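## Task

Press every drive blank that carries a green sticker fully home until it stops and latches, leaving all other blanks untouched; the rack is loose, must not be tipped beyond a slight amount (that is a failure), and must finish in its original place.

## Robot and tools

Robot: two arms, left_arm and right_arm, each a six-joint arm with a two-finger parallel gripper and a wrist camera. Bases in the scene frame: left_arm at (-0.015, +0.310, 0) m, right_arm at (+0.044, -0.266, 0) m, both facing roughly +x. A camera stand sits behind the arms, fixed to the floor.

Frame: everything (reported hand positions, orientations, offsets) uses the scene frame. Origin at table-top height, midway between the nominal bases; +x points out over the table, +z up, +y toward left_arm. The names left/right do not match image sides. end_effector_position is the point between the finger pads, roughly 1 cm inside the fingertips; fingers point along the gripper's +z, and open/close along its y. Printed positions may be off by a few cm, especially far out.

Cameras: cam_low (fixed, 896x504), cam_left_wrist and cam_right_wrist (896x504 each). Calibration intrinsics and T_world_to_cam are supplied; the fixed camera may have shifted slightly.

execute_actions(actions, cameras): actions is a list of actions; each action is a list of up to 15 rows, one per 1/30 s control step; a short action repeats its final row to fill 15 steps. Every row is one flat list of 14 numbers in [-1, 1] covering both arms: left dx, dy, dz, rx, ry, rz, opening, then right dx, dy, dz, rx, ry, rz, opening. The six pose numbers are offsets, along scene axes, from that arm's Hand target as it was when the action began (not from the previous row); rotation about the Hand target position, rx/ry/rz forming one rotation vector. Scale: 1.0 = 0.6 m or 180 degrees. Repeating an offset in a new action moves further. Opening is absolute: +1 fully open (0.094 m), -1 closed. Images are returned only for an empty actions list or when cameras names them (["all"] for all, [] for none; an unknown name invalidates the call).

move(target, speed, blend, opening_speed, grip_force, blocking, cameras): drives grippers along straight lines. target is one 14-number row (same layout and scale as above, offsets from each arm's current Hand target) or a list of up to 15 such rows, each still counted from the same starting Hand targets. speed: m/s, 0.002 to 2.9, default 0.25 (rotation capped at twice that in rad/s); one value or one per target. blend: corner rounding radius in m per target, 0 means stop at each. opening_speed: change per second on the -1..+1 scale, at least 0.2. grip_force: newtons per pad, 10 to 50, persists until changed; lower values close slowly. blocking=false returns early while the move continues. Moves last at least 0.5 s and are cut at 10 s; they do not avoid obstacles or the other arm. The result adds a move: line with the ending (done, off_target, moving, held, fault) and limits (paced = pose clipped, held = steps withheld). done means at rest within 10 mm and 2 degrees.

wait(seconds 0 to 10): lets time pass holding commands. stop(): brakes a running move. zoom_image(camera, region=[x0,y0,x1,y1] pixels, max 504x504): enlarges part of the latest image of cam_low, cam_left_wrist or cam_right_wrist. read_manual(section): licence texts only. finished_scene(scene): ends the current scene, given its integer number; irreversible.

Result lines: end_effector_position (m) and quat_wxyz per arm; Hand target (the commanded pose after clipping, which the next offsets start from); Tool commands; Joint positions (last entry is finger opening in m); Joint velocities (may read "within noise" or be omitted); joint torques (include gravity, offset and noisy, joints 1-3 wrap at ±28 N m); grip_measured (same scale as the opening command, reads slightly wide when empty); grip_effort_nm (gripper motor effort, negative = closing, not a pad force). MOTOR HOT appears at 75 °C; at 90 °C an over-temperature fault folds that arm away for the rest of the scene.

Behaviour to expect: each step, commanded orientation is clipped to within 40 degrees of the current one. Grippers often settle a few cm short of the Hand target because of friction and weight; a new action, even all zeros, re-requests it, otherwise send the remaining gap as an offset. An arm blocked by contact keeps pushing until commanded back; to release a push, command a target back beyond the gripper's actual position. Sending six zeros re-commands the Hand target. To keep a gripper unchanged, resend its current opening; 0 is a real command (half open).

Avoid: fast contacts (force grows with speed and with how far the target lies past the contact), knocking or tipping the loose rack, shifting it from its start spot, pushing blanks of other colours, anything falling off the table, grippers or wrist cameras hitting each other or the other arm, pressure on a camera cable, paths passing near an arm's own base, near-straight arms, and long pushes toward unreachable poses, which heat motors. Press blanks with slow, short, controlled moves and back off once latched.

Each tool is called after "Request:" by a JSON object that holds its "op" and its "data".

## Session

Request:
{"op": "execute_actions", "data": {"actions": []}}

Scene clock: 0.00 s.
left_arm: end_effector_position=(+0.2292, +0.1235, +0.2491) grip_measured=+1.000 grip_effort_nm=n/a end_effector_quat_wxyz=(+0.500, -0.005, +0.803, -0.324) | right_arm: end_effector_position=(+0.2957, -0.2018, +0.2805) grip_measured=+1.000 grip_effort_nm=n/a end_effector_quat_wxyz=(+0.551, +0.255, +0.776, +0.170)
Joint positions: left_arm=[-0.743 0.705 0.595 -0.191 -0.189 -0.64 0.094] | right_arm=[0.681 0.638 0.781 -0.574 0.645 0.888 0.094]
Joint velocities: within noise
Joint torques (N m): no reading
Heat: left arm: 23 °C; right arm: 25 °C.
Hand target: left_arm +0.2297, +0.1246, +0.2569; +0.509, -0.006, +0.797, -0.325 | right_arm +0.2944, -0.2046, +0.2817; +0.554, +0.255, +0.775, +0.165
Tool commands: left_gripper/opening=+1.0 right_gripper/opening=+1.0

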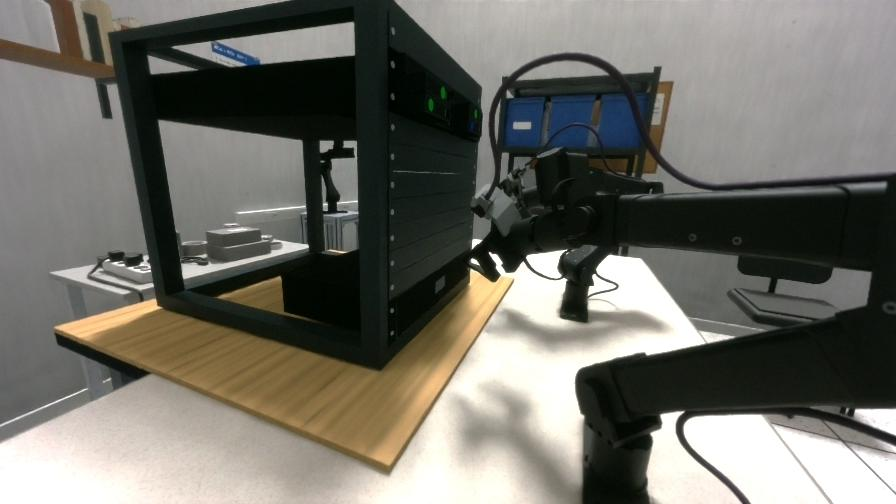

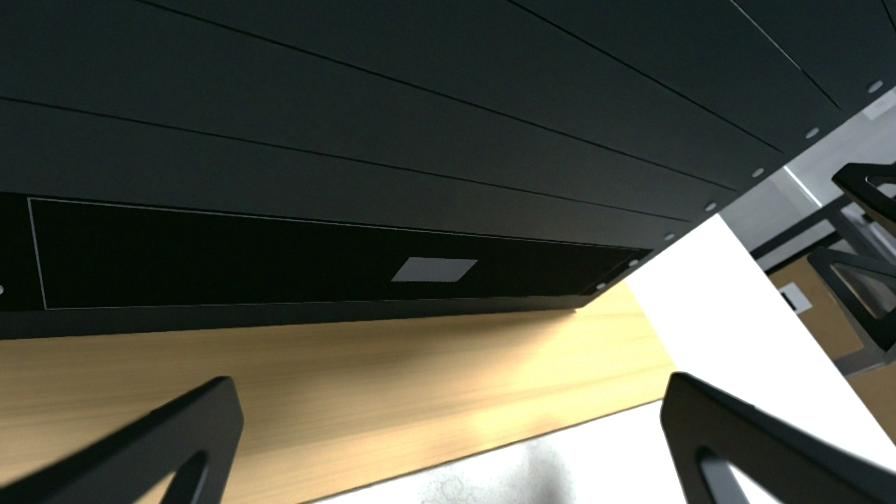

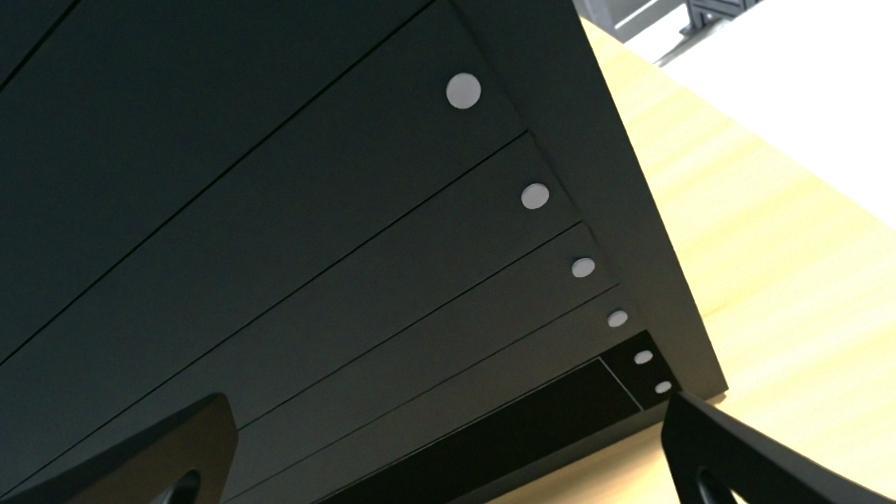

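Request:
{"op": "zoom_image", "data": {"camera": "cam_low", "region": [370, 20, 510, 150]}}

Request:
{"op": "zoom_image", "data": {"camera": "cam_low", "region": [370, 0, 570, 380]}}

Scaled by 3.600 from the camera's 896x504 image, which has a finer 1280x720 frame.

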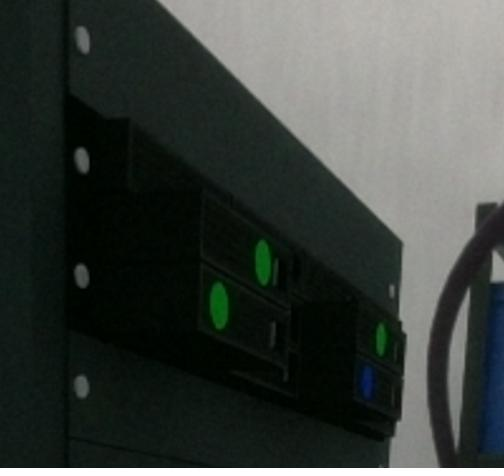

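Scaled by 1.326 from the camera's 896x504 image, which has a finer 1280x720 frame.

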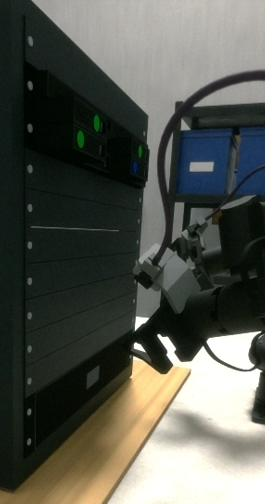

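Request:
{"op": "move", "data": {"target": [0.033,0.126,0.405,0.153,-0.133,0.1475,1,-0.09,0.091,0.364,-0.193,-0.1015,0.0414,1], "cameras": ["all"]}}

Scene clock: 7.77 s.
left_arm: end_effector_position=(+0.2517, +0.1956, +0.4941) grip_measured=+1.000 grip_effort_nm=-0.01 end_effector_quat_wxyz=(+0.705, +0.006, +0.709, -0.005) | right_arm: end_effector_position=(+0.2416, -0.1478, +0.4999) grip_measured=+1.000 grip_effort_nm=-0.01 end_effector_quat_wxyz=(+0.703, -0.010, +0.711, -0.003)
Joint positions: left_arm=[-0.896 0.984 1.417 -0.442 -0.904 -0.006 0.094] | right_arm=[1.42 0.944 1.468 -0.594 1.403 0.05 0.094]
Joint torques (N m): left_arm=[-0.36 -0.65 6.91 1.44 -0.19 0.04] | right_arm=[0.95 -0.85 3.81 1.85 0.17 -0.11]
Heat: left arm: 23 °C; right arm: 26 °C.
Hand target: left_arm +0.2495, +0.2003, +0.5000; +0.707, +0.000, +0.707, +0.000 | right_arm +0.2404, -0.1499, +0.5001; +0.707, +0.000, +0.708, +0.000
Off the commanded pose: left_arm 0.008 m, 1 deg | right_arm 0.003 m, 1 deg.
move: done
camera_calibration:
cam_left_wrist: T_world_to_cam=[[-0.0244253, -0.999629, -0.0120914, 0.206934], [-0.441081, 0.0216301, -0.897206, 0.584051], [0.897135, -0.0165812, -0.441446, 0.085372], [0, 0, 0, 1]] pos_world=[0.186078, 0.195639, 0.564204]
cam_right_wrist: T_world_to_cam=[[0.0246643, -0.999695, -0.0014349, -0.153808], [-0.440862, -0.00958861, -0.897524, 0.591735], [0.897236, 0.0227694, -0.440964, 0.0976551], [0, 0, 0, 1]] pos_world=[0.177047, -0.15031, 0.573938]

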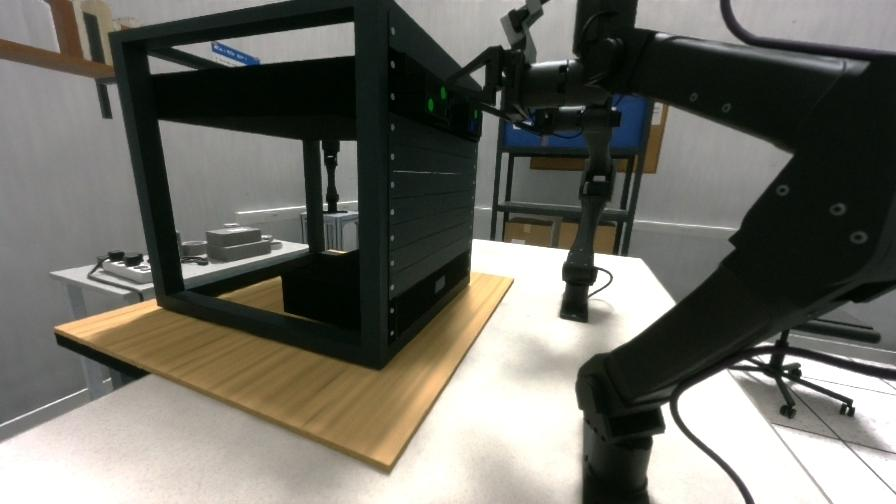

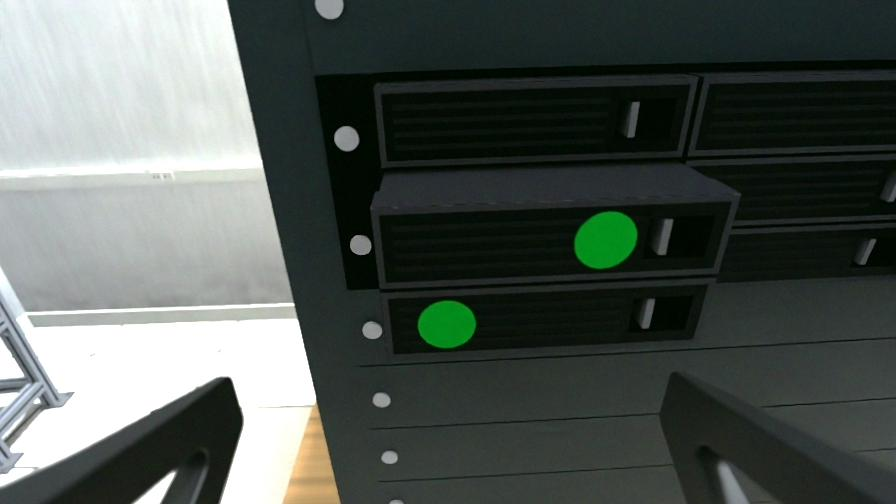

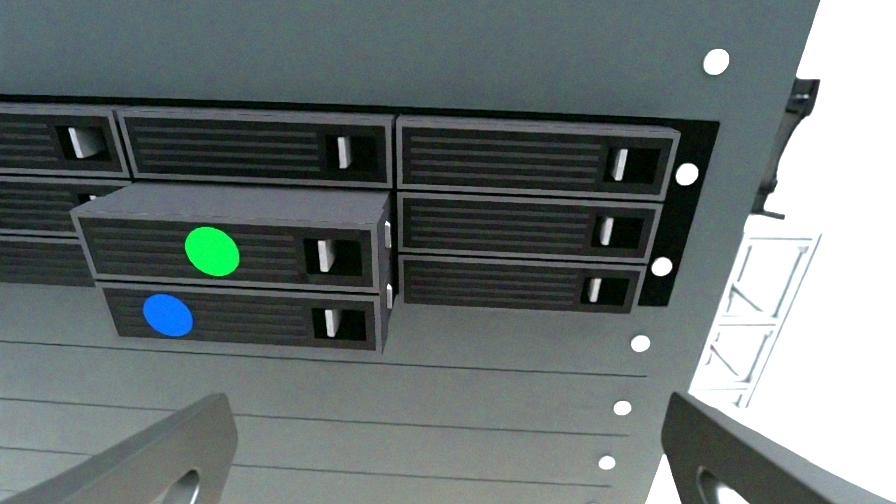

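Request:
{"op": "move", "data": {"target": [0.035,-0.07,0.003,0,0,0,-1,0.07,0.15,0,0.5,0,0,-1], "cameras": ["all"]}}

Scene clock: 17.93 s.
left_arm: end_effector_position=(+0.2721, +0.1552, +0.4826) grip_measured=-0.997 grip_effort_nm=-0.16 end_effector_quat_wxyz=(+0.691, +0.026, +0.722, +0.016) | right_arm: end_effector_position=(+0.2802, -0.0577, +0.4967) grip_measured=-0.997 grip_effort_nm=-0.18 end_effector_quat_wxyz=(+0.501, +0.494, +0.505, +0.500)
Joint positions: left_arm=[-0.941 1.125 1.47 -0.424 -0.95 -0.005 0] | right_arm=[1.307 1.211 1.513 -0.295 1.289 1.552 0]
Joint torques (N m): left_arm=[-0.62 -2 7.68 2.08 -0.27 0.01] | right_arm=[-1.05 -2.93 7.21 1.4 -0.06 0.08]
Heat: left arm: 24 °C; right arm: 28 °C.
Hand target: left_arm +0.2706, +0.1582, +0.5017; +0.707, +0.000, +0.708, +0.000 | right_arm +0.2824, -0.0601, +0.5002; +0.500, +0.500, +0.500, +0.500
Off the commanded pose: left_arm 0.020 m, 4 deg | right_arm 0.005 m, 1 deg.
move: off_target (left_arm)
camera_calibration:
cam_left_wrist: T_world_to_cam=[[-0.0250368, -0.997269, -0.0694885, 0.194395], [-0.475702, 0.0730211, -0.87657, 0.575077], [0.87925, 0.0111094, -0.476231, 0.0786942], [0, 0, 0, 1]] pos_world=[0.20924, 0.150997, 0.55508]
cam_right_wrist: T_world_to_cam=[[0.0172425, 0.00817595, -0.999818, 0.491365], [-0.439998, 0.897999, -0.000244729, 0.213154], [0.897833, 0.439922, 0.0190812, -0.145036], [0, 0, 0, 1]] pos_world=[0.215534, -0.131625, 0.494096]

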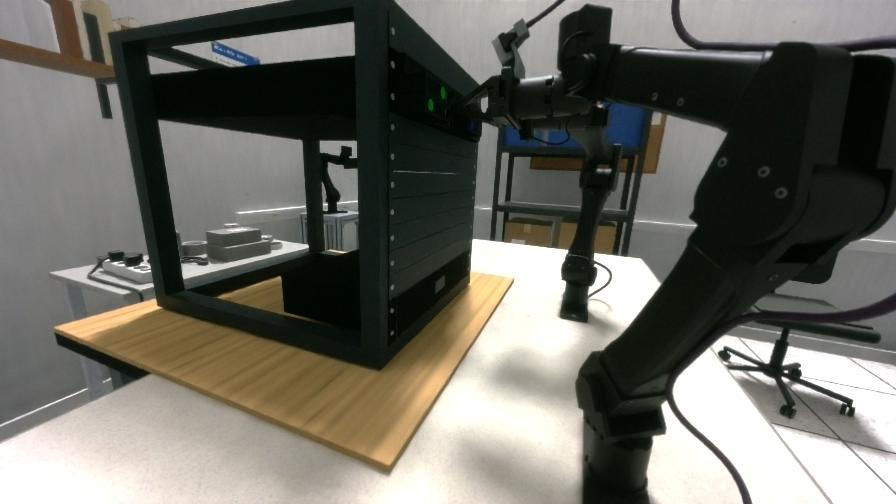

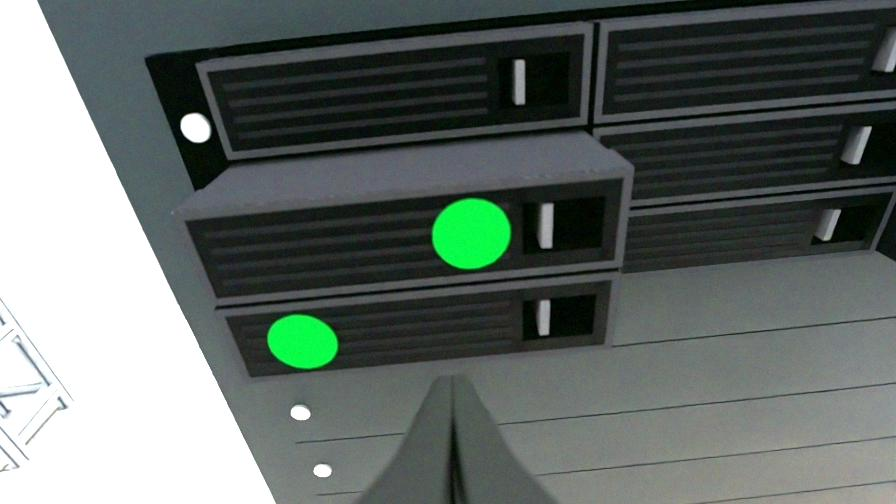

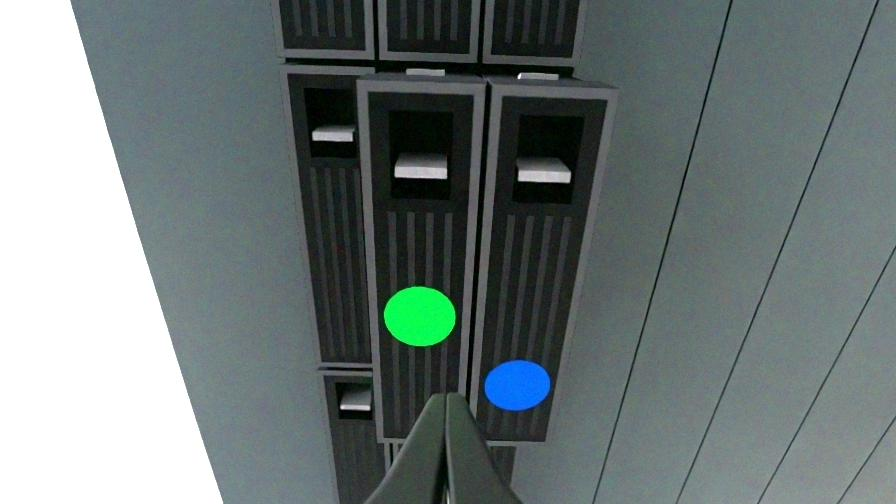

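Request:
{"op": "move", "data": {"target": [0.05,0.013,0.013,0,0,0,-1,0.05,-0.008,0.02,0,0,0,-1], "cameras": ["all"], "speed": 0.1}}

Scene clock: 20.60 s.
left_arm: end_effector_position=(+0.3001, +0.1643, +0.4911) grip_measured=-0.997 grip_effort_nm=-0.16 end_effector_quat_wxyz=(+0.691, +0.016, +0.723, +0.017) | right_arm: end_effector_position=(+0.3105, -0.0628, +0.5130) grip_measured=-0.997 grip_effort_nm=-0.18 end_effector_quat_wxyz=(+0.496, +0.500, +0.492, +0.512)
Joint positions: left_arm=[-0.806 1.181 1.536 -0.422 -0.829 -0.003 0] | right_arm=[1.168 1.253 1.592 -0.3 1.151 1.559 0]
Joint torques (N m): left_arm=[0.62 -2.51 7.68 2.09 0.06 0.03] | right_arm=[-0.9 -3.21 7.21 1.17 -0.07 0.05]
Heat: left arm: 25 °C; right arm: 28 °C.
Hand target: left_arm +0.3005, +0.1661, +0.5096; +0.707, +0.000, +0.708, +0.000 | right_arm +0.3124, -0.0648, +0.5121; +0.500, +0.499, +0.500, +0.500
Off the commanded pose: left_arm 0.018 m, 4 deg | right_arm 0.003 m, 2 deg.
move: off_target (left_arm)
camera_calibration:
cam_left_wrist: T_world_to_cam=[[-0.0109511, -0.998287, -0.0574772, 0.194787], [-0.477018, 0.055734, -0.877125, 0.59869], [0.878825, 0.0178122, -0.476811, 0.0574162], [0, 0, 0, 1]] pos_world=[0.23726, 0.160063, 0.563698]
cam_right_wrist: T_world_to_cam=[[0.0308414, 0.0448808, -0.998516, 0.504633], [-0.438799, 0.898185, 0.0268179, 0.21681], [0.898056, 0.437321, 0.0473949, -0.185048], [0, 0, 0, 1]] pos_world=[0.245756, -0.136458, 0.50684]

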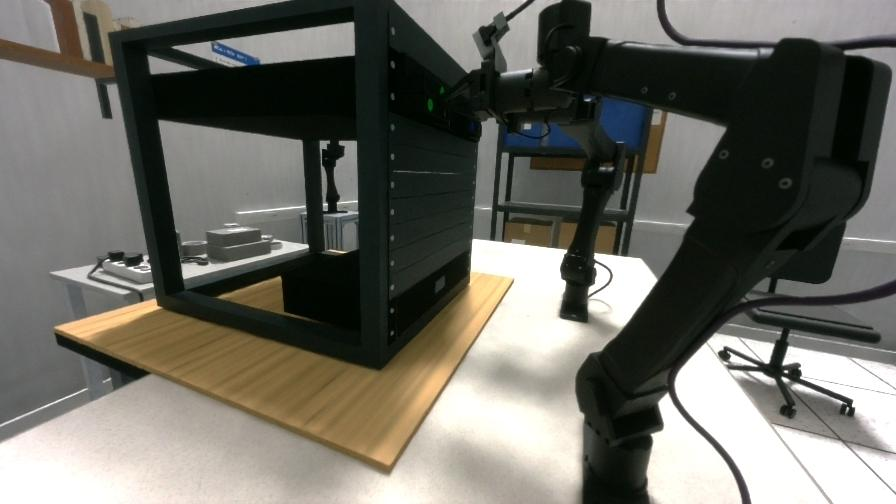

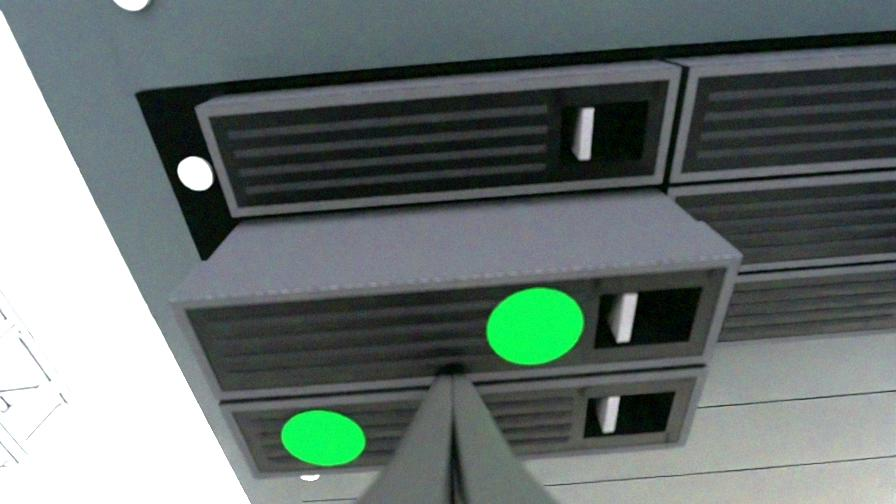

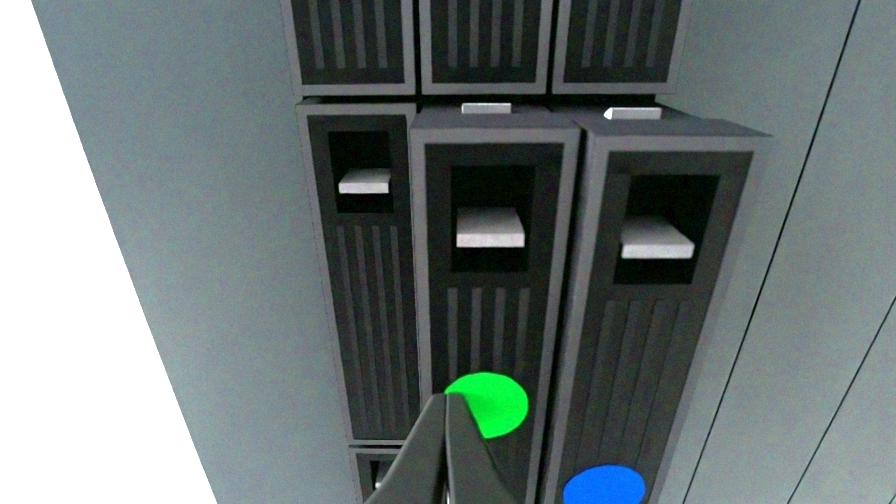

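Request:
{"op": "move", "data": {"target": [[-0.025,0,0.0,0,0,0,-1,-0.02,0,0,0,0,0,-1],[-0.025,-0.006,0.022,0,0,0,-1,-0.02,0,-0.008,0,0,0,-1]], "cameras": ["all"], "speed": 0.1}}

Scene clock: 24.17 s.
left_arm: end_effector_position=(+0.2877, +0.1594, +0.5181) grip_measured=-0.997 grip_effort_nm=-0.16 end_effector_quat_wxyz=(+0.706, +0.004, +0.708, -0.005) | right_arm: end_effector_position=(+0.3038, -0.0587, +0.5124) grip_measured=-0.997 grip_effort_nm=-0.18 end_effector_quat_wxyz=(+0.493, +0.498, +0.495, +0.513)
Joint positions: left_arm=[-0.863 1.194 1.613 -0.422 -0.873 -0.003 0] | right_arm=[1.201 1.253 1.592 -0.303 1.177 1.561 0]
Joint torques (N m): left_arm=[-0.64 -2.43 7.02 1.42 -0.2 0.03] | right_arm=[0.83 -5.11 4.79 1.26 0.17 0.07]
Heat: left arm: 25 °C; right arm: 27 °C.
Hand target: left_arm +0.2855, +0.1624, +0.5227; +0.707, +0.000, +0.708, +0.000 | right_arm +0.3004, -0.0648, +0.5073; +0.500, +0.499, +0.500, +0.500
Off the commanded pose: left_arm 0.006 m, 1 deg | right_arm 0.009 m, 2 deg.
move: done
camera_calibration:
cam_left_wrist: T_world_to_cam=[[-0.0218947, -0.999707, -0.0102812, 0.170188], [-0.43775, 0.0188317, -0.898899, 0.62264], [0.89883, -0.0151805, -0.438034, 0.0606356], [0, 0, 0, 1]] pos_world=[0.221786, 0.159334, 0.588001]
cam_right_wrist: T_world_to_cam=[[0.0284067, 0.0441892, -0.998619, 0.504812], [-0.445168, 0.895041, 0.0269426, 0.211924], [0.894996, 0.443788, 0.0450968, -0.178276], [0, 0, 0, 1]] pos_world=[0.239558, -0.132872, 0.506445]

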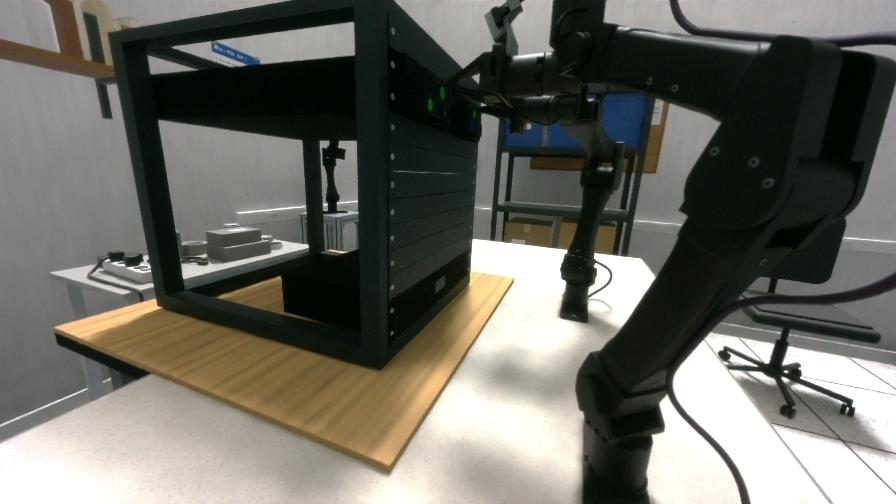

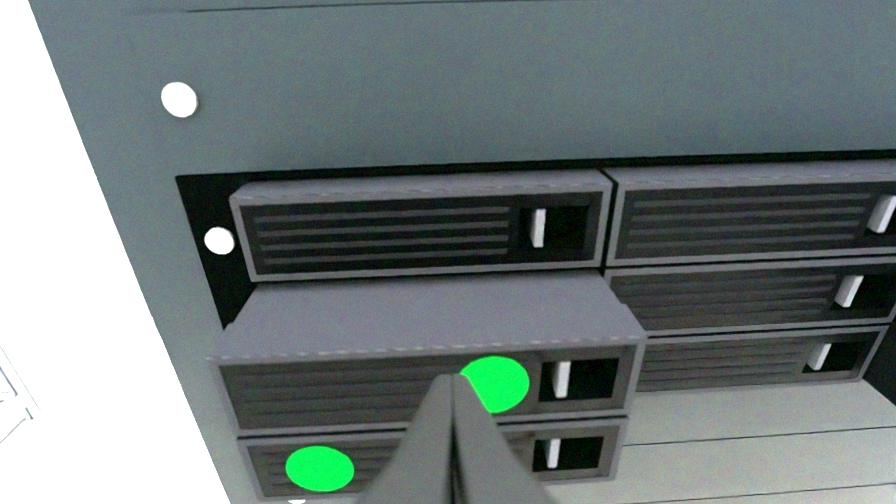

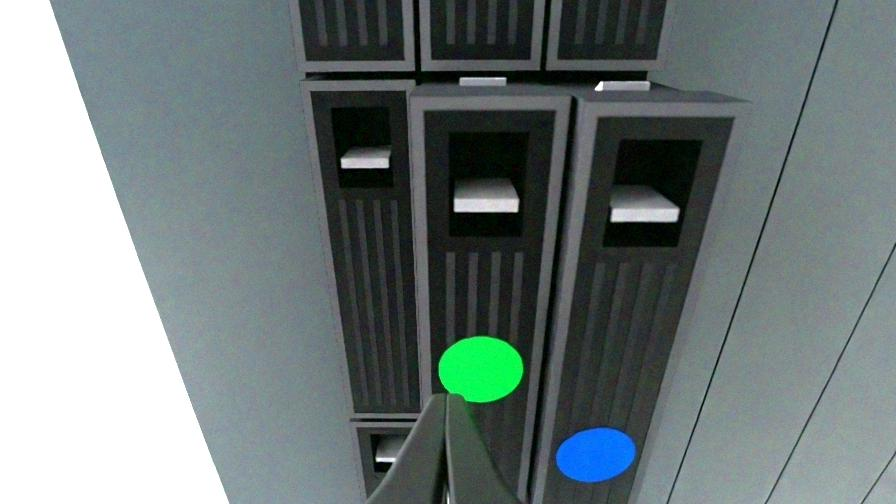

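Request:
{"op": "move", "data": {"target": [0.0,-0.002,-0.028,0,0,0,-1,0.0,0,-0.01,0,0,0,-1], "cameras": ["cam_left_wrist","cam_right_wrist"], "speed": 0.1}}

Scene clock: 26.33 s.
left_arm: end_effector_position=(+0.2897, +0.1560, +0.4965) grip_measured=-0.997 grip_effort_nm=-0.16 end_effector_quat_wxyz=(+0.695, +0.018, +0.719, +0.010) | right_arm: end_effector_position=(+0.3037, -0.0591, +0.5053) grip_measured=-0.997 grip_effort_nm=-0.18 end_effector_quat_wxyz=(+0.495, +0.497, +0.500, +0.508)
Joint positions: left_arm=[-0.866 1.179 1.546 -0.422 -0.877 -0.003 0] | right_arm=[1.201 1.241 1.563 -0.303 1.177 1.564 0]
Joint torques (N m): left_arm=[-0.7 -4.27 4.62 2.04 -0.23 0] | right_arm=[0.85 -5.09 4.45 1.5 0.17 0.07]
Heat: left arm: 25 °C; right arm: 27 °C.
Hand target: left_arm +0.2855, +0.1613, +0.5059; +0.707, +0.000, +0.708, +0.000 | right_arm +0.3004, -0.0647, +0.5013; +0.500, +0.499, +0.501, +0.500
Off the commanded pose: left_arm 0.012 m, 3 deg | right_arm 0.008 m, 1 deg.
move: off_target (left_arm)
camera_calibration:
cam_left_wrist: T_world_to_cam=[[-0.0227916, -0.998502, -0.0497437, 0.186371], [-0.466944, 0.0546279, -0.882598, 0.598849], [0.883993, 0.00311172, -0.467489, 0.0654116], [0, 0, 0, 1]] pos_world=[0.226053, 0.153174, 0.568393]
cam_right_wrist: T_world_to_cam=[[0.0219087, 0.0309627, -0.99928, 0.499188], [-0.445019, 0.89534, 0.0179854, 0.216898], [0.895253, 0.444305, 0.0333947, -0.171861], [0, 0, 0, 1]] pos_world=[0.239447, -0.133295, 0.500667]
Images, in order (width x height): cam_left_wrist 896x504, cam_right_wrist 896x504.

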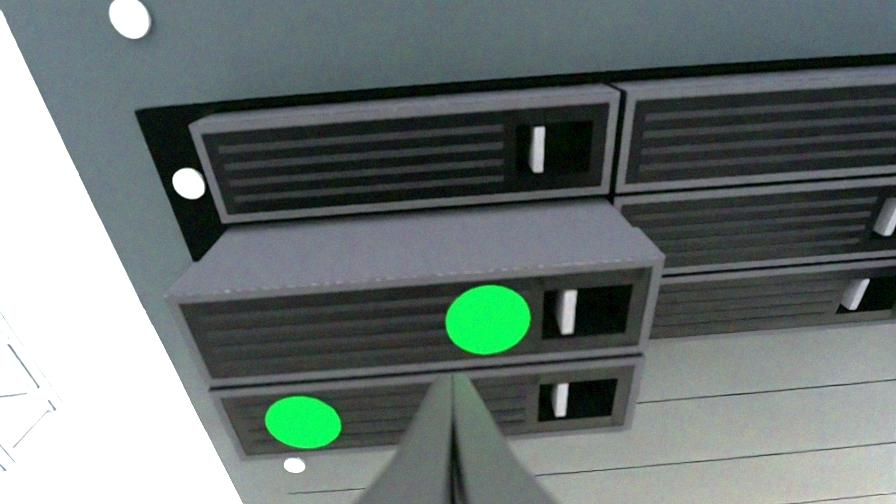

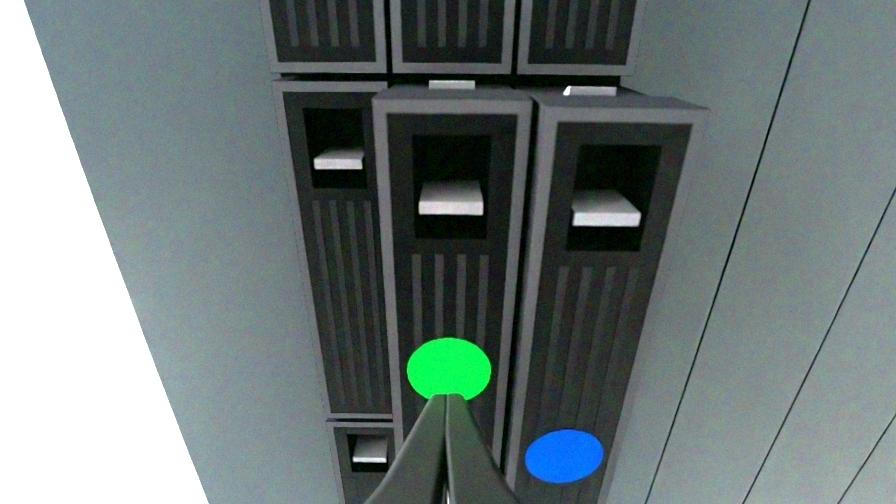

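Request:
{"op": "move", "data": {"target": [0.055,-0.002,0.006,0,0,0,-1,0,0,0.004,0,0,0,-1], "cameras": ["all"], "speed": 0.05}}

Scene clock: 29.60 s.
left_arm: end_effector_position=(+0.3176, +0.1594, +0.4883) grip_measured=-0.997 grip_effort_nm=-0.16 end_effector_quat_wxyz=(+0.687, +0.017, +0.726, +0.020) | right_arm: end_effector_position=(+0.3037, -0.0591, +0.5053) grip_measured=-0.997 grip_effort_nm=-0.18 end_effector_quat_wxyz=(+0.495, +0.497, +0.500, +0.508)
Joint positions: left_arm=[-0.764 1.233 1.563 -0.408 -0.791 -0.003 0] | right_arm=[1.201 1.241 1.563 -0.303 1.177 1.564 0]
Joint torques (N m): left_arm=[0.59 -3 7.91 2.21 0.1 0.02] | right_arm=[0.87 -4.71 5.37 1.41 0.17 0.05]
Heat: left arm: 26 °C; right arm: 27 °C.
Hand target: left_arm +0.3186, +0.1601, +0.5095; +0.707, +0.000, +0.708, +0.000 | right_arm +0.3004, -0.0647, +0.5037; +0.500, +0.499, +0.501, +0.500
Off the commanded pose: left_arm 0.021 m, 4 deg | right_arm 0.007 m, 1 deg.
move: off_target (left_arm)
camera_calibration:
cam_left_wrist: T_world_to_cam=[[-0.00742845, -0.99796, -0.0634108, 0.19175], [-0.485592, 0.0590339, -0.87219, 0.604661], [0.874154, 0.0243127, -0.485039, 0.0452854], [0, 0, 0, 1]] pos_world=[0.255456, 0.154562, 0.561504]
cam_right_wrist: T_world_to_cam=[[0.0219087, 0.0309627, -0.99928, 0.499188], [-0.445019, 0.89534, 0.0179854, 0.216898], [0.895253, 0.444305, 0.0333947, -0.171861], [0, 0, 0, 1]] pos_world=[0.239447, -0.133295, 0.500667]

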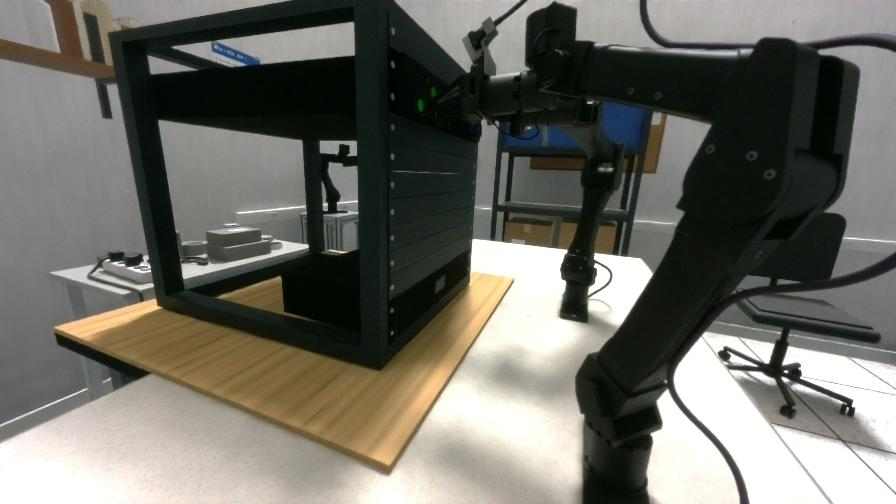

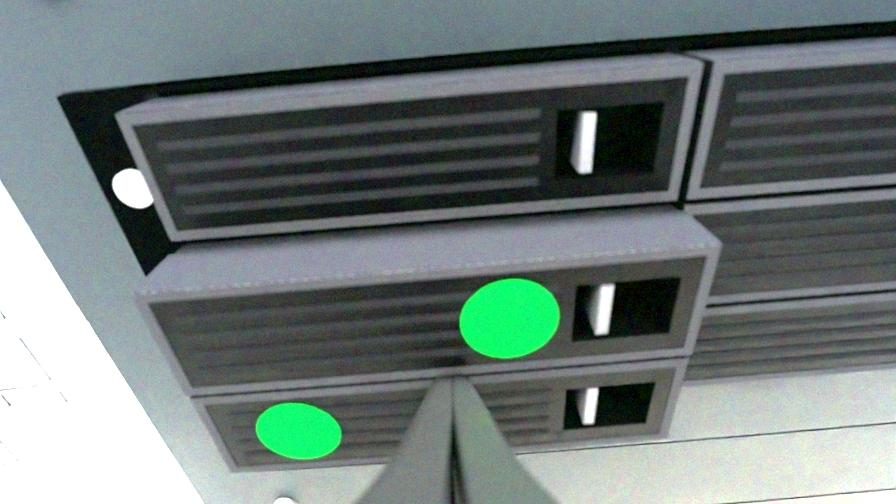

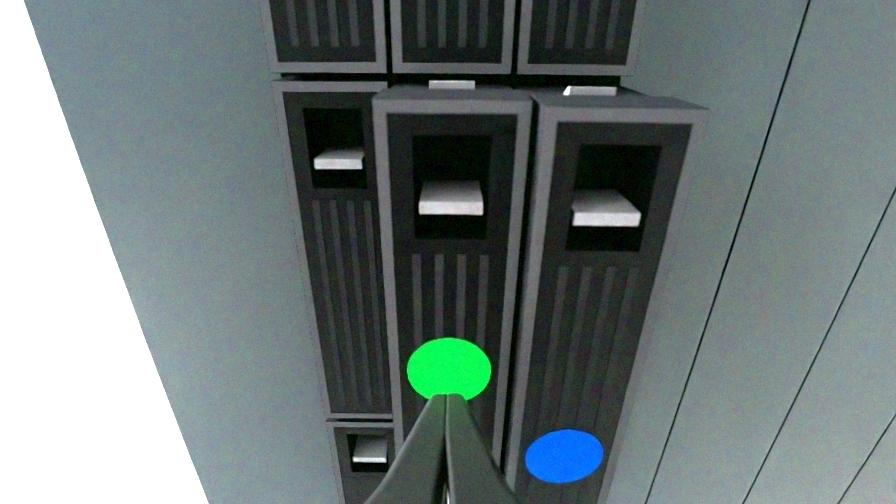

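Request:
{"op": "move", "data": {"target": [[-0.03,0,0.0,0,0,0,-1,0,0,0,0,0,0,-1],[-0.03,0,0.021,0,-0.012,0,-1,0,0,0,0,0,0,-1]], "cameras": ["cam_left_wrist"], "speed": 0.08}}

Scene clock: 32.17 s.
left_arm: end_effector_position=(+0.3066, +0.1530, +0.4991) grip_measured=-0.997 grip_effort_nm=-0.16 end_effector_quat_wxyz=(+0.699, +0.025, +0.715, +0.016) | right_arm: end_effector_position=(+0.3037, -0.0591, +0.5053) grip_measured=-0.997 grip_effort_nm=-0.18 end_effector_quat_wxyz=(+0.495, +0.497, +0.500, +0.508)
Joint positions: left_arm=[-0.813 1.219 1.563 -0.378 -0.823 0.034 0] | right_arm=[1.201 1.241 1.563 -0.303 1.177 1.564 0]
Joint torques (N m): left_arm=[-0.62 -4.6 7.04 2.17 -0.2 0.06] | right_arm=[0.87 -4.71 5.38 1.4 0.18 0.06]
Heat: left arm: 26 °C; right arm: 27 °C.
Hand target: left_arm +0.3005, +0.1601, +0.5222; +0.720, +0.000, +0.694, +0.000 | right_arm +0.3004, -0.0647, +0.5037; +0.500, +0.499, +0.501, +0.500
Off the commanded pose: left_arm 0.025 m, 5 deg | right_arm 0.007 m, 1 deg.
move: off_target (left_arm)
camera_calibration:
cam_left_wrist: T_world_to_cam=[[-0.0233631, -0.99733, -0.0691935, 0.193504], [-0.455777, 0.0722268, -0.887159, 0.60539], [0.889787, 0.01081, -0.456247, 0.0431336], [0, 0, 0, 1]] pos_world=[0.242064, 0.148796, 0.570146]
Images, in order (width x height): cam_left_wrist 896x504.

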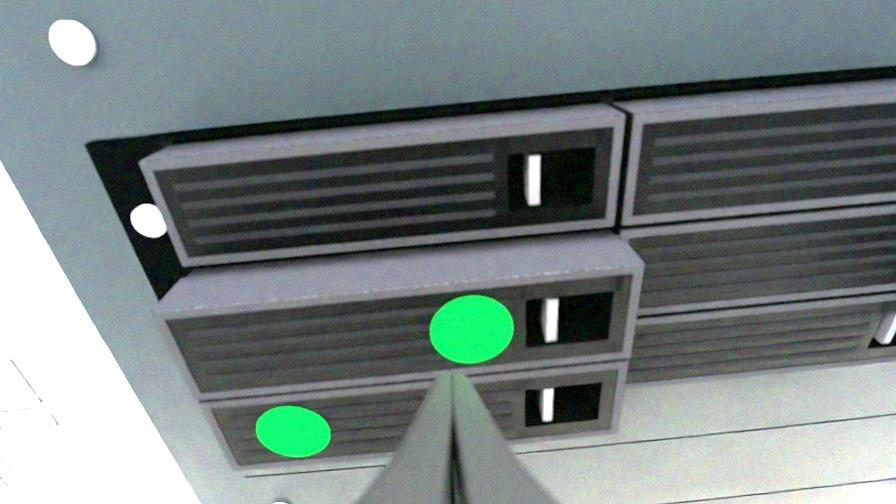

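Request:
{"op": "move", "data": {"target": [[0.0,0.003,0.009,0,0,0,-1,0,0,0,0,0,0,-1],[0.055,0.003,0.011,0,0,0,-1,0,0,0,0,0,0,-1]], "cameras": ["cam_low","cam_left_wrist"], "speed": 0.05}}

Scene clock: 34.70 s.
left_arm: end_effector_position=(+0.3318, +0.1642, +0.5099) grip_measured=-0.997 grip_effort_nm=-0.16 end_effector_quat_wxyz=(+0.702, +0.011, +0.712, +0.023) | right_arm: end_effector_position=(+0.3037, -0.0591, +0.5053) grip_measured=-0.997 grip_effort_nm=-0.18 end_effector_quat_wxyz=(+0.495, +0.497, +0.500, +0.508)
Joint positions: left_arm=[-0.711 1.282 1.64 -0.378 -0.751 0.035 0] | right_arm=[1.201 1.241 1.563 -0.303 1.177 1.564 0]
Joint torques (N m): left_arm=[0.65 -3.06 7.65 2.19 0.2 -0.02] | right_arm=[0.85 -4.71 5.37 1.4 0.17 0.06]
Heat: left arm: 27 °C; right arm: 27 °C.
Hand target: left_arm +0.3336, +0.1619, +0.5287; +0.720, +0.000, +0.694, +0.000 | right_arm +0.3004, -0.0647, +0.5037; +0.500, +0.499, +0.501, +0.500
Off the commanded pose: left_arm 0.019 m, 4 deg | right_arm 0.007 m, 1 deg.
move: off_target (left_arm)
camera_calibration:
cam_left_wrist: T_world_to_cam=[[0.00689125, -0.998205, -0.0594921, 0.191248], [-0.449944, 0.0500355, -0.891654, 0.629707], [0.89303, 0.0329127, -0.448791, 0.0169081], [0, 0, 0, 1]] pos_world=[0.266916, 0.158841, 0.580447]
Images, in order (width x height): cam_low 896x504, cam_left_wrist 896x504.

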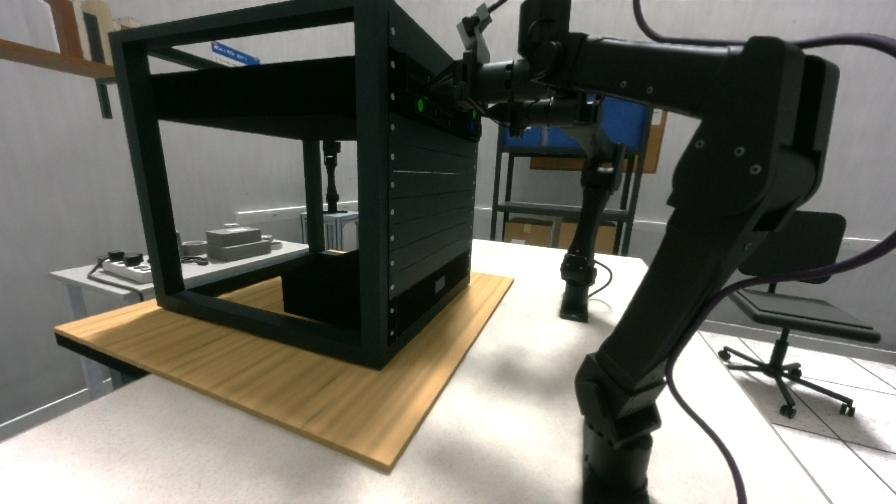

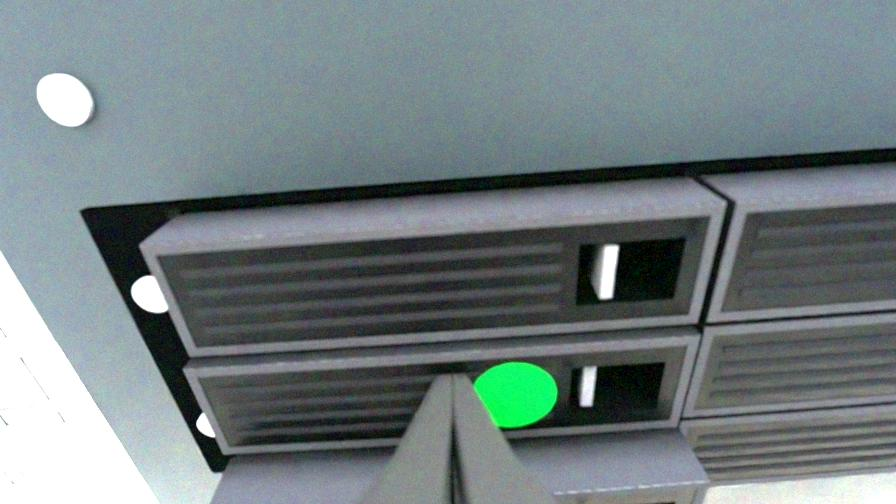

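Request:
{"op": "move", "data": {"target": [0.025,0.0,0,0,0,0,-1,0,0,0,0,0,0,-1], "cameras": ["cam_low","cam_left_wrist"], "speed": 0.03}}

Scene clock: 36.27 s.
left_arm: end_effector_position=(+0.3356, +0.1644, +0.5112) grip_measured=-0.997 grip_effort_nm=-0.16 end_effector_quat_wxyz=(+0.702, +0.014, +0.712, +0.020) | right_arm: end_effector_position=(+0.3037, -0.0591, +0.5053) grip_measured=-0.997 grip_effort_nm=-0.18 end_effector_quat_wxyz=(+0.495, +0.497, +0.500, +0.508)
Joint positions: left_arm=[-0.694 1.29 1.652 -0.381 -0.725 0.035 0] | right_arm=[1.201 1.241 1.563 -0.303 1.177 1.564 0]
Joint torques (N m): left_arm=[3.04 -1.03 8.4 2.37 0.36 -0.02] | right_arm=[0.85 -4.71 5.37 1.4 0.18 0.06]
Heat: left arm: 27 °C; right arm: 27 °C.
Hand target: left_arm +0.3485, +0.1618, +0.5287; +0.720, +0.000, +0.694, +0.000 | right_arm +0.3004, -0.0647, +0.5037; +0.500, +0.499, +0.501, +0.500
Off the commanded pose: left_arm 0.022 m, 4 deg | right_arm 0.007 m, 1 deg.
move: off_target (left_arm)
camera_calibration:
cam_left_wrist: T_world_to_cam=[[-0.00199587, -0.99826, -0.0589267, 0.194196], [-0.449582, 0.0535314, -0.891634, 0.631818], [0.893237, 0.0247128, -0.448907, 0.015493], [0, 0, 0, 1]] pos_world=[0.270603, 0.159653, 0.581748]
Images, in order (width x height): cam_low 896x504, cam_left_wrist 896x504.

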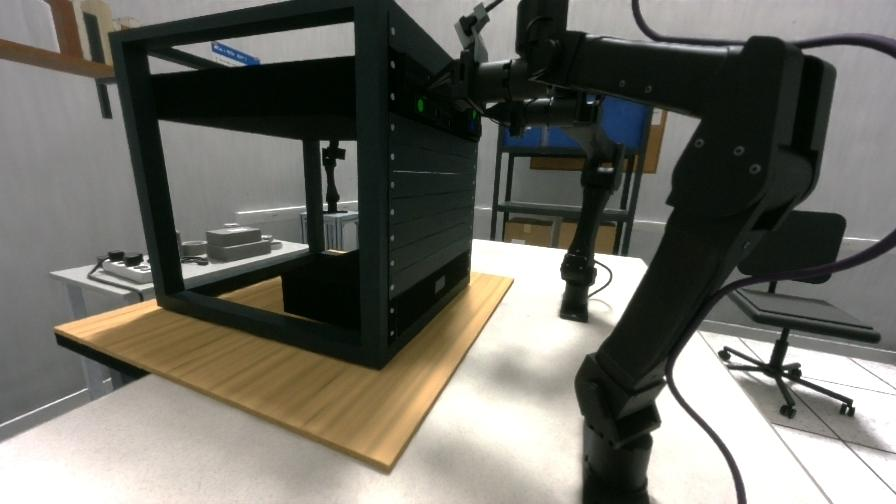

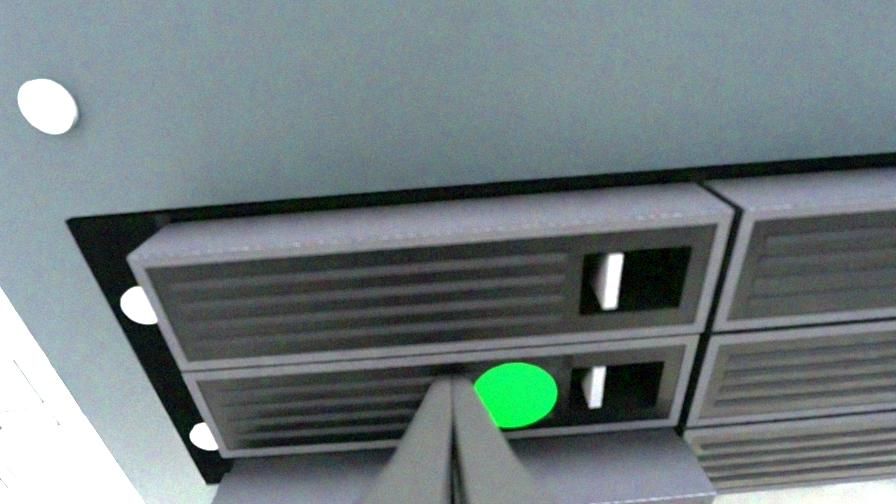

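Request:
{"op": "move", "data": {"target": [0.02,0.0,0,0,0,0,-1,0,0,0,0,0,0,-1], "cameras": ["cam_low","cam_left_wrist"], "speed": 0.03}}

Scene clock: 37.93 s.
left_arm: end_effector_position=(+0.3394, +0.1619, +0.5082) grip_measured=-0.997 grip_effort_nm=-0.16 end_effector_quat_wxyz=(+0.695, +0.028, +0.718, +0.016) | right_arm: end_effector_position=(+0.3037, -0.0591, +0.5053) grip_measured=-0.997 grip_effort_nm=-0.18 end_effector_quat_wxyz=(+0.495, +0.497, +0.500, +0.508)
Joint positions: left_arm=[-0.677 1.301 1.668 -0.41 -0.683 0.035 0] | right_arm=[1.201 1.241 1.563 -0.303 1.177 1.564 0]
Joint torques (N m): left_arm=[4.37 0.24 8.31 2.79 0.24 -0.04] | right_arm=[0.87 -4.71 5.37 1.4 0.17 0.06]
Heat: left arm: 28 °C; right arm: 28 °C.
Hand target: left_arm +0.3606, +0.1619, +0.5288; +0.720, +0.000, +0.694, +0.000 | right_arm +0.3004, -0.0647, +0.5037; +0.500, +0.499, +0.501, +0.500
Off the commanded pose: left_arm 0.029 m, 5 deg | right_arm 0.007 m, 1 deg.
move: off_target (left_arm)
camera_calibration:
cam_left_wrist: T_world_to_cam=[[-0.0274434, -0.996968, -0.0728194, 0.207016], [-0.464448, 0.0772234, -0.882227, 0.627411], [0.885175, 0.00960953, -0.465159, 0.0242124], [0, 0, 0, 1]] pos_world=[0.275649, 0.157705, 0.579856]
Images, in order (width x height): cam_low 896x504, cam_left_wrist 896x504.

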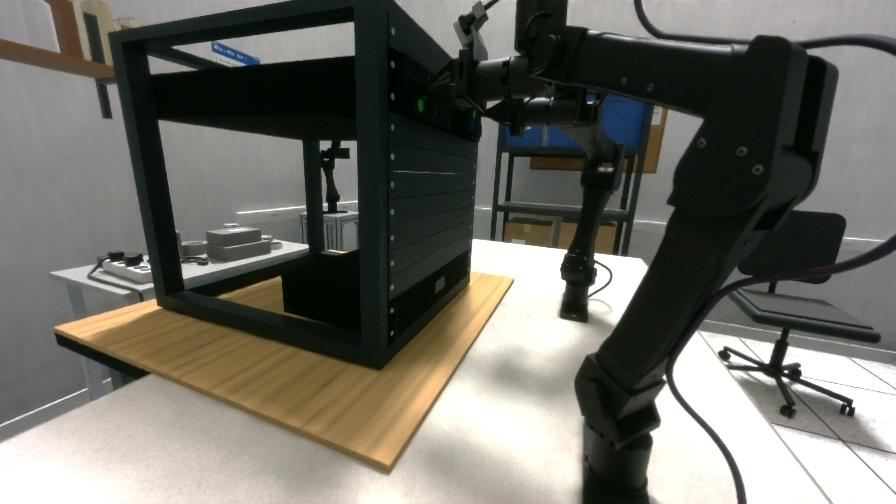

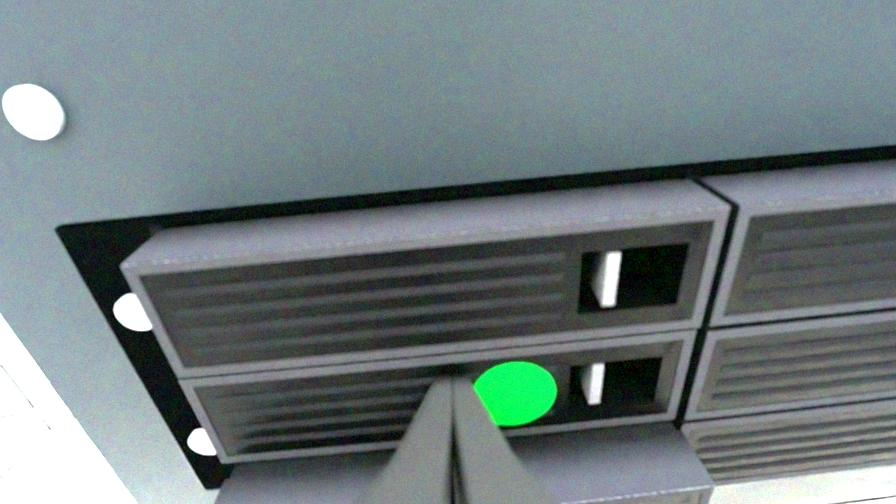

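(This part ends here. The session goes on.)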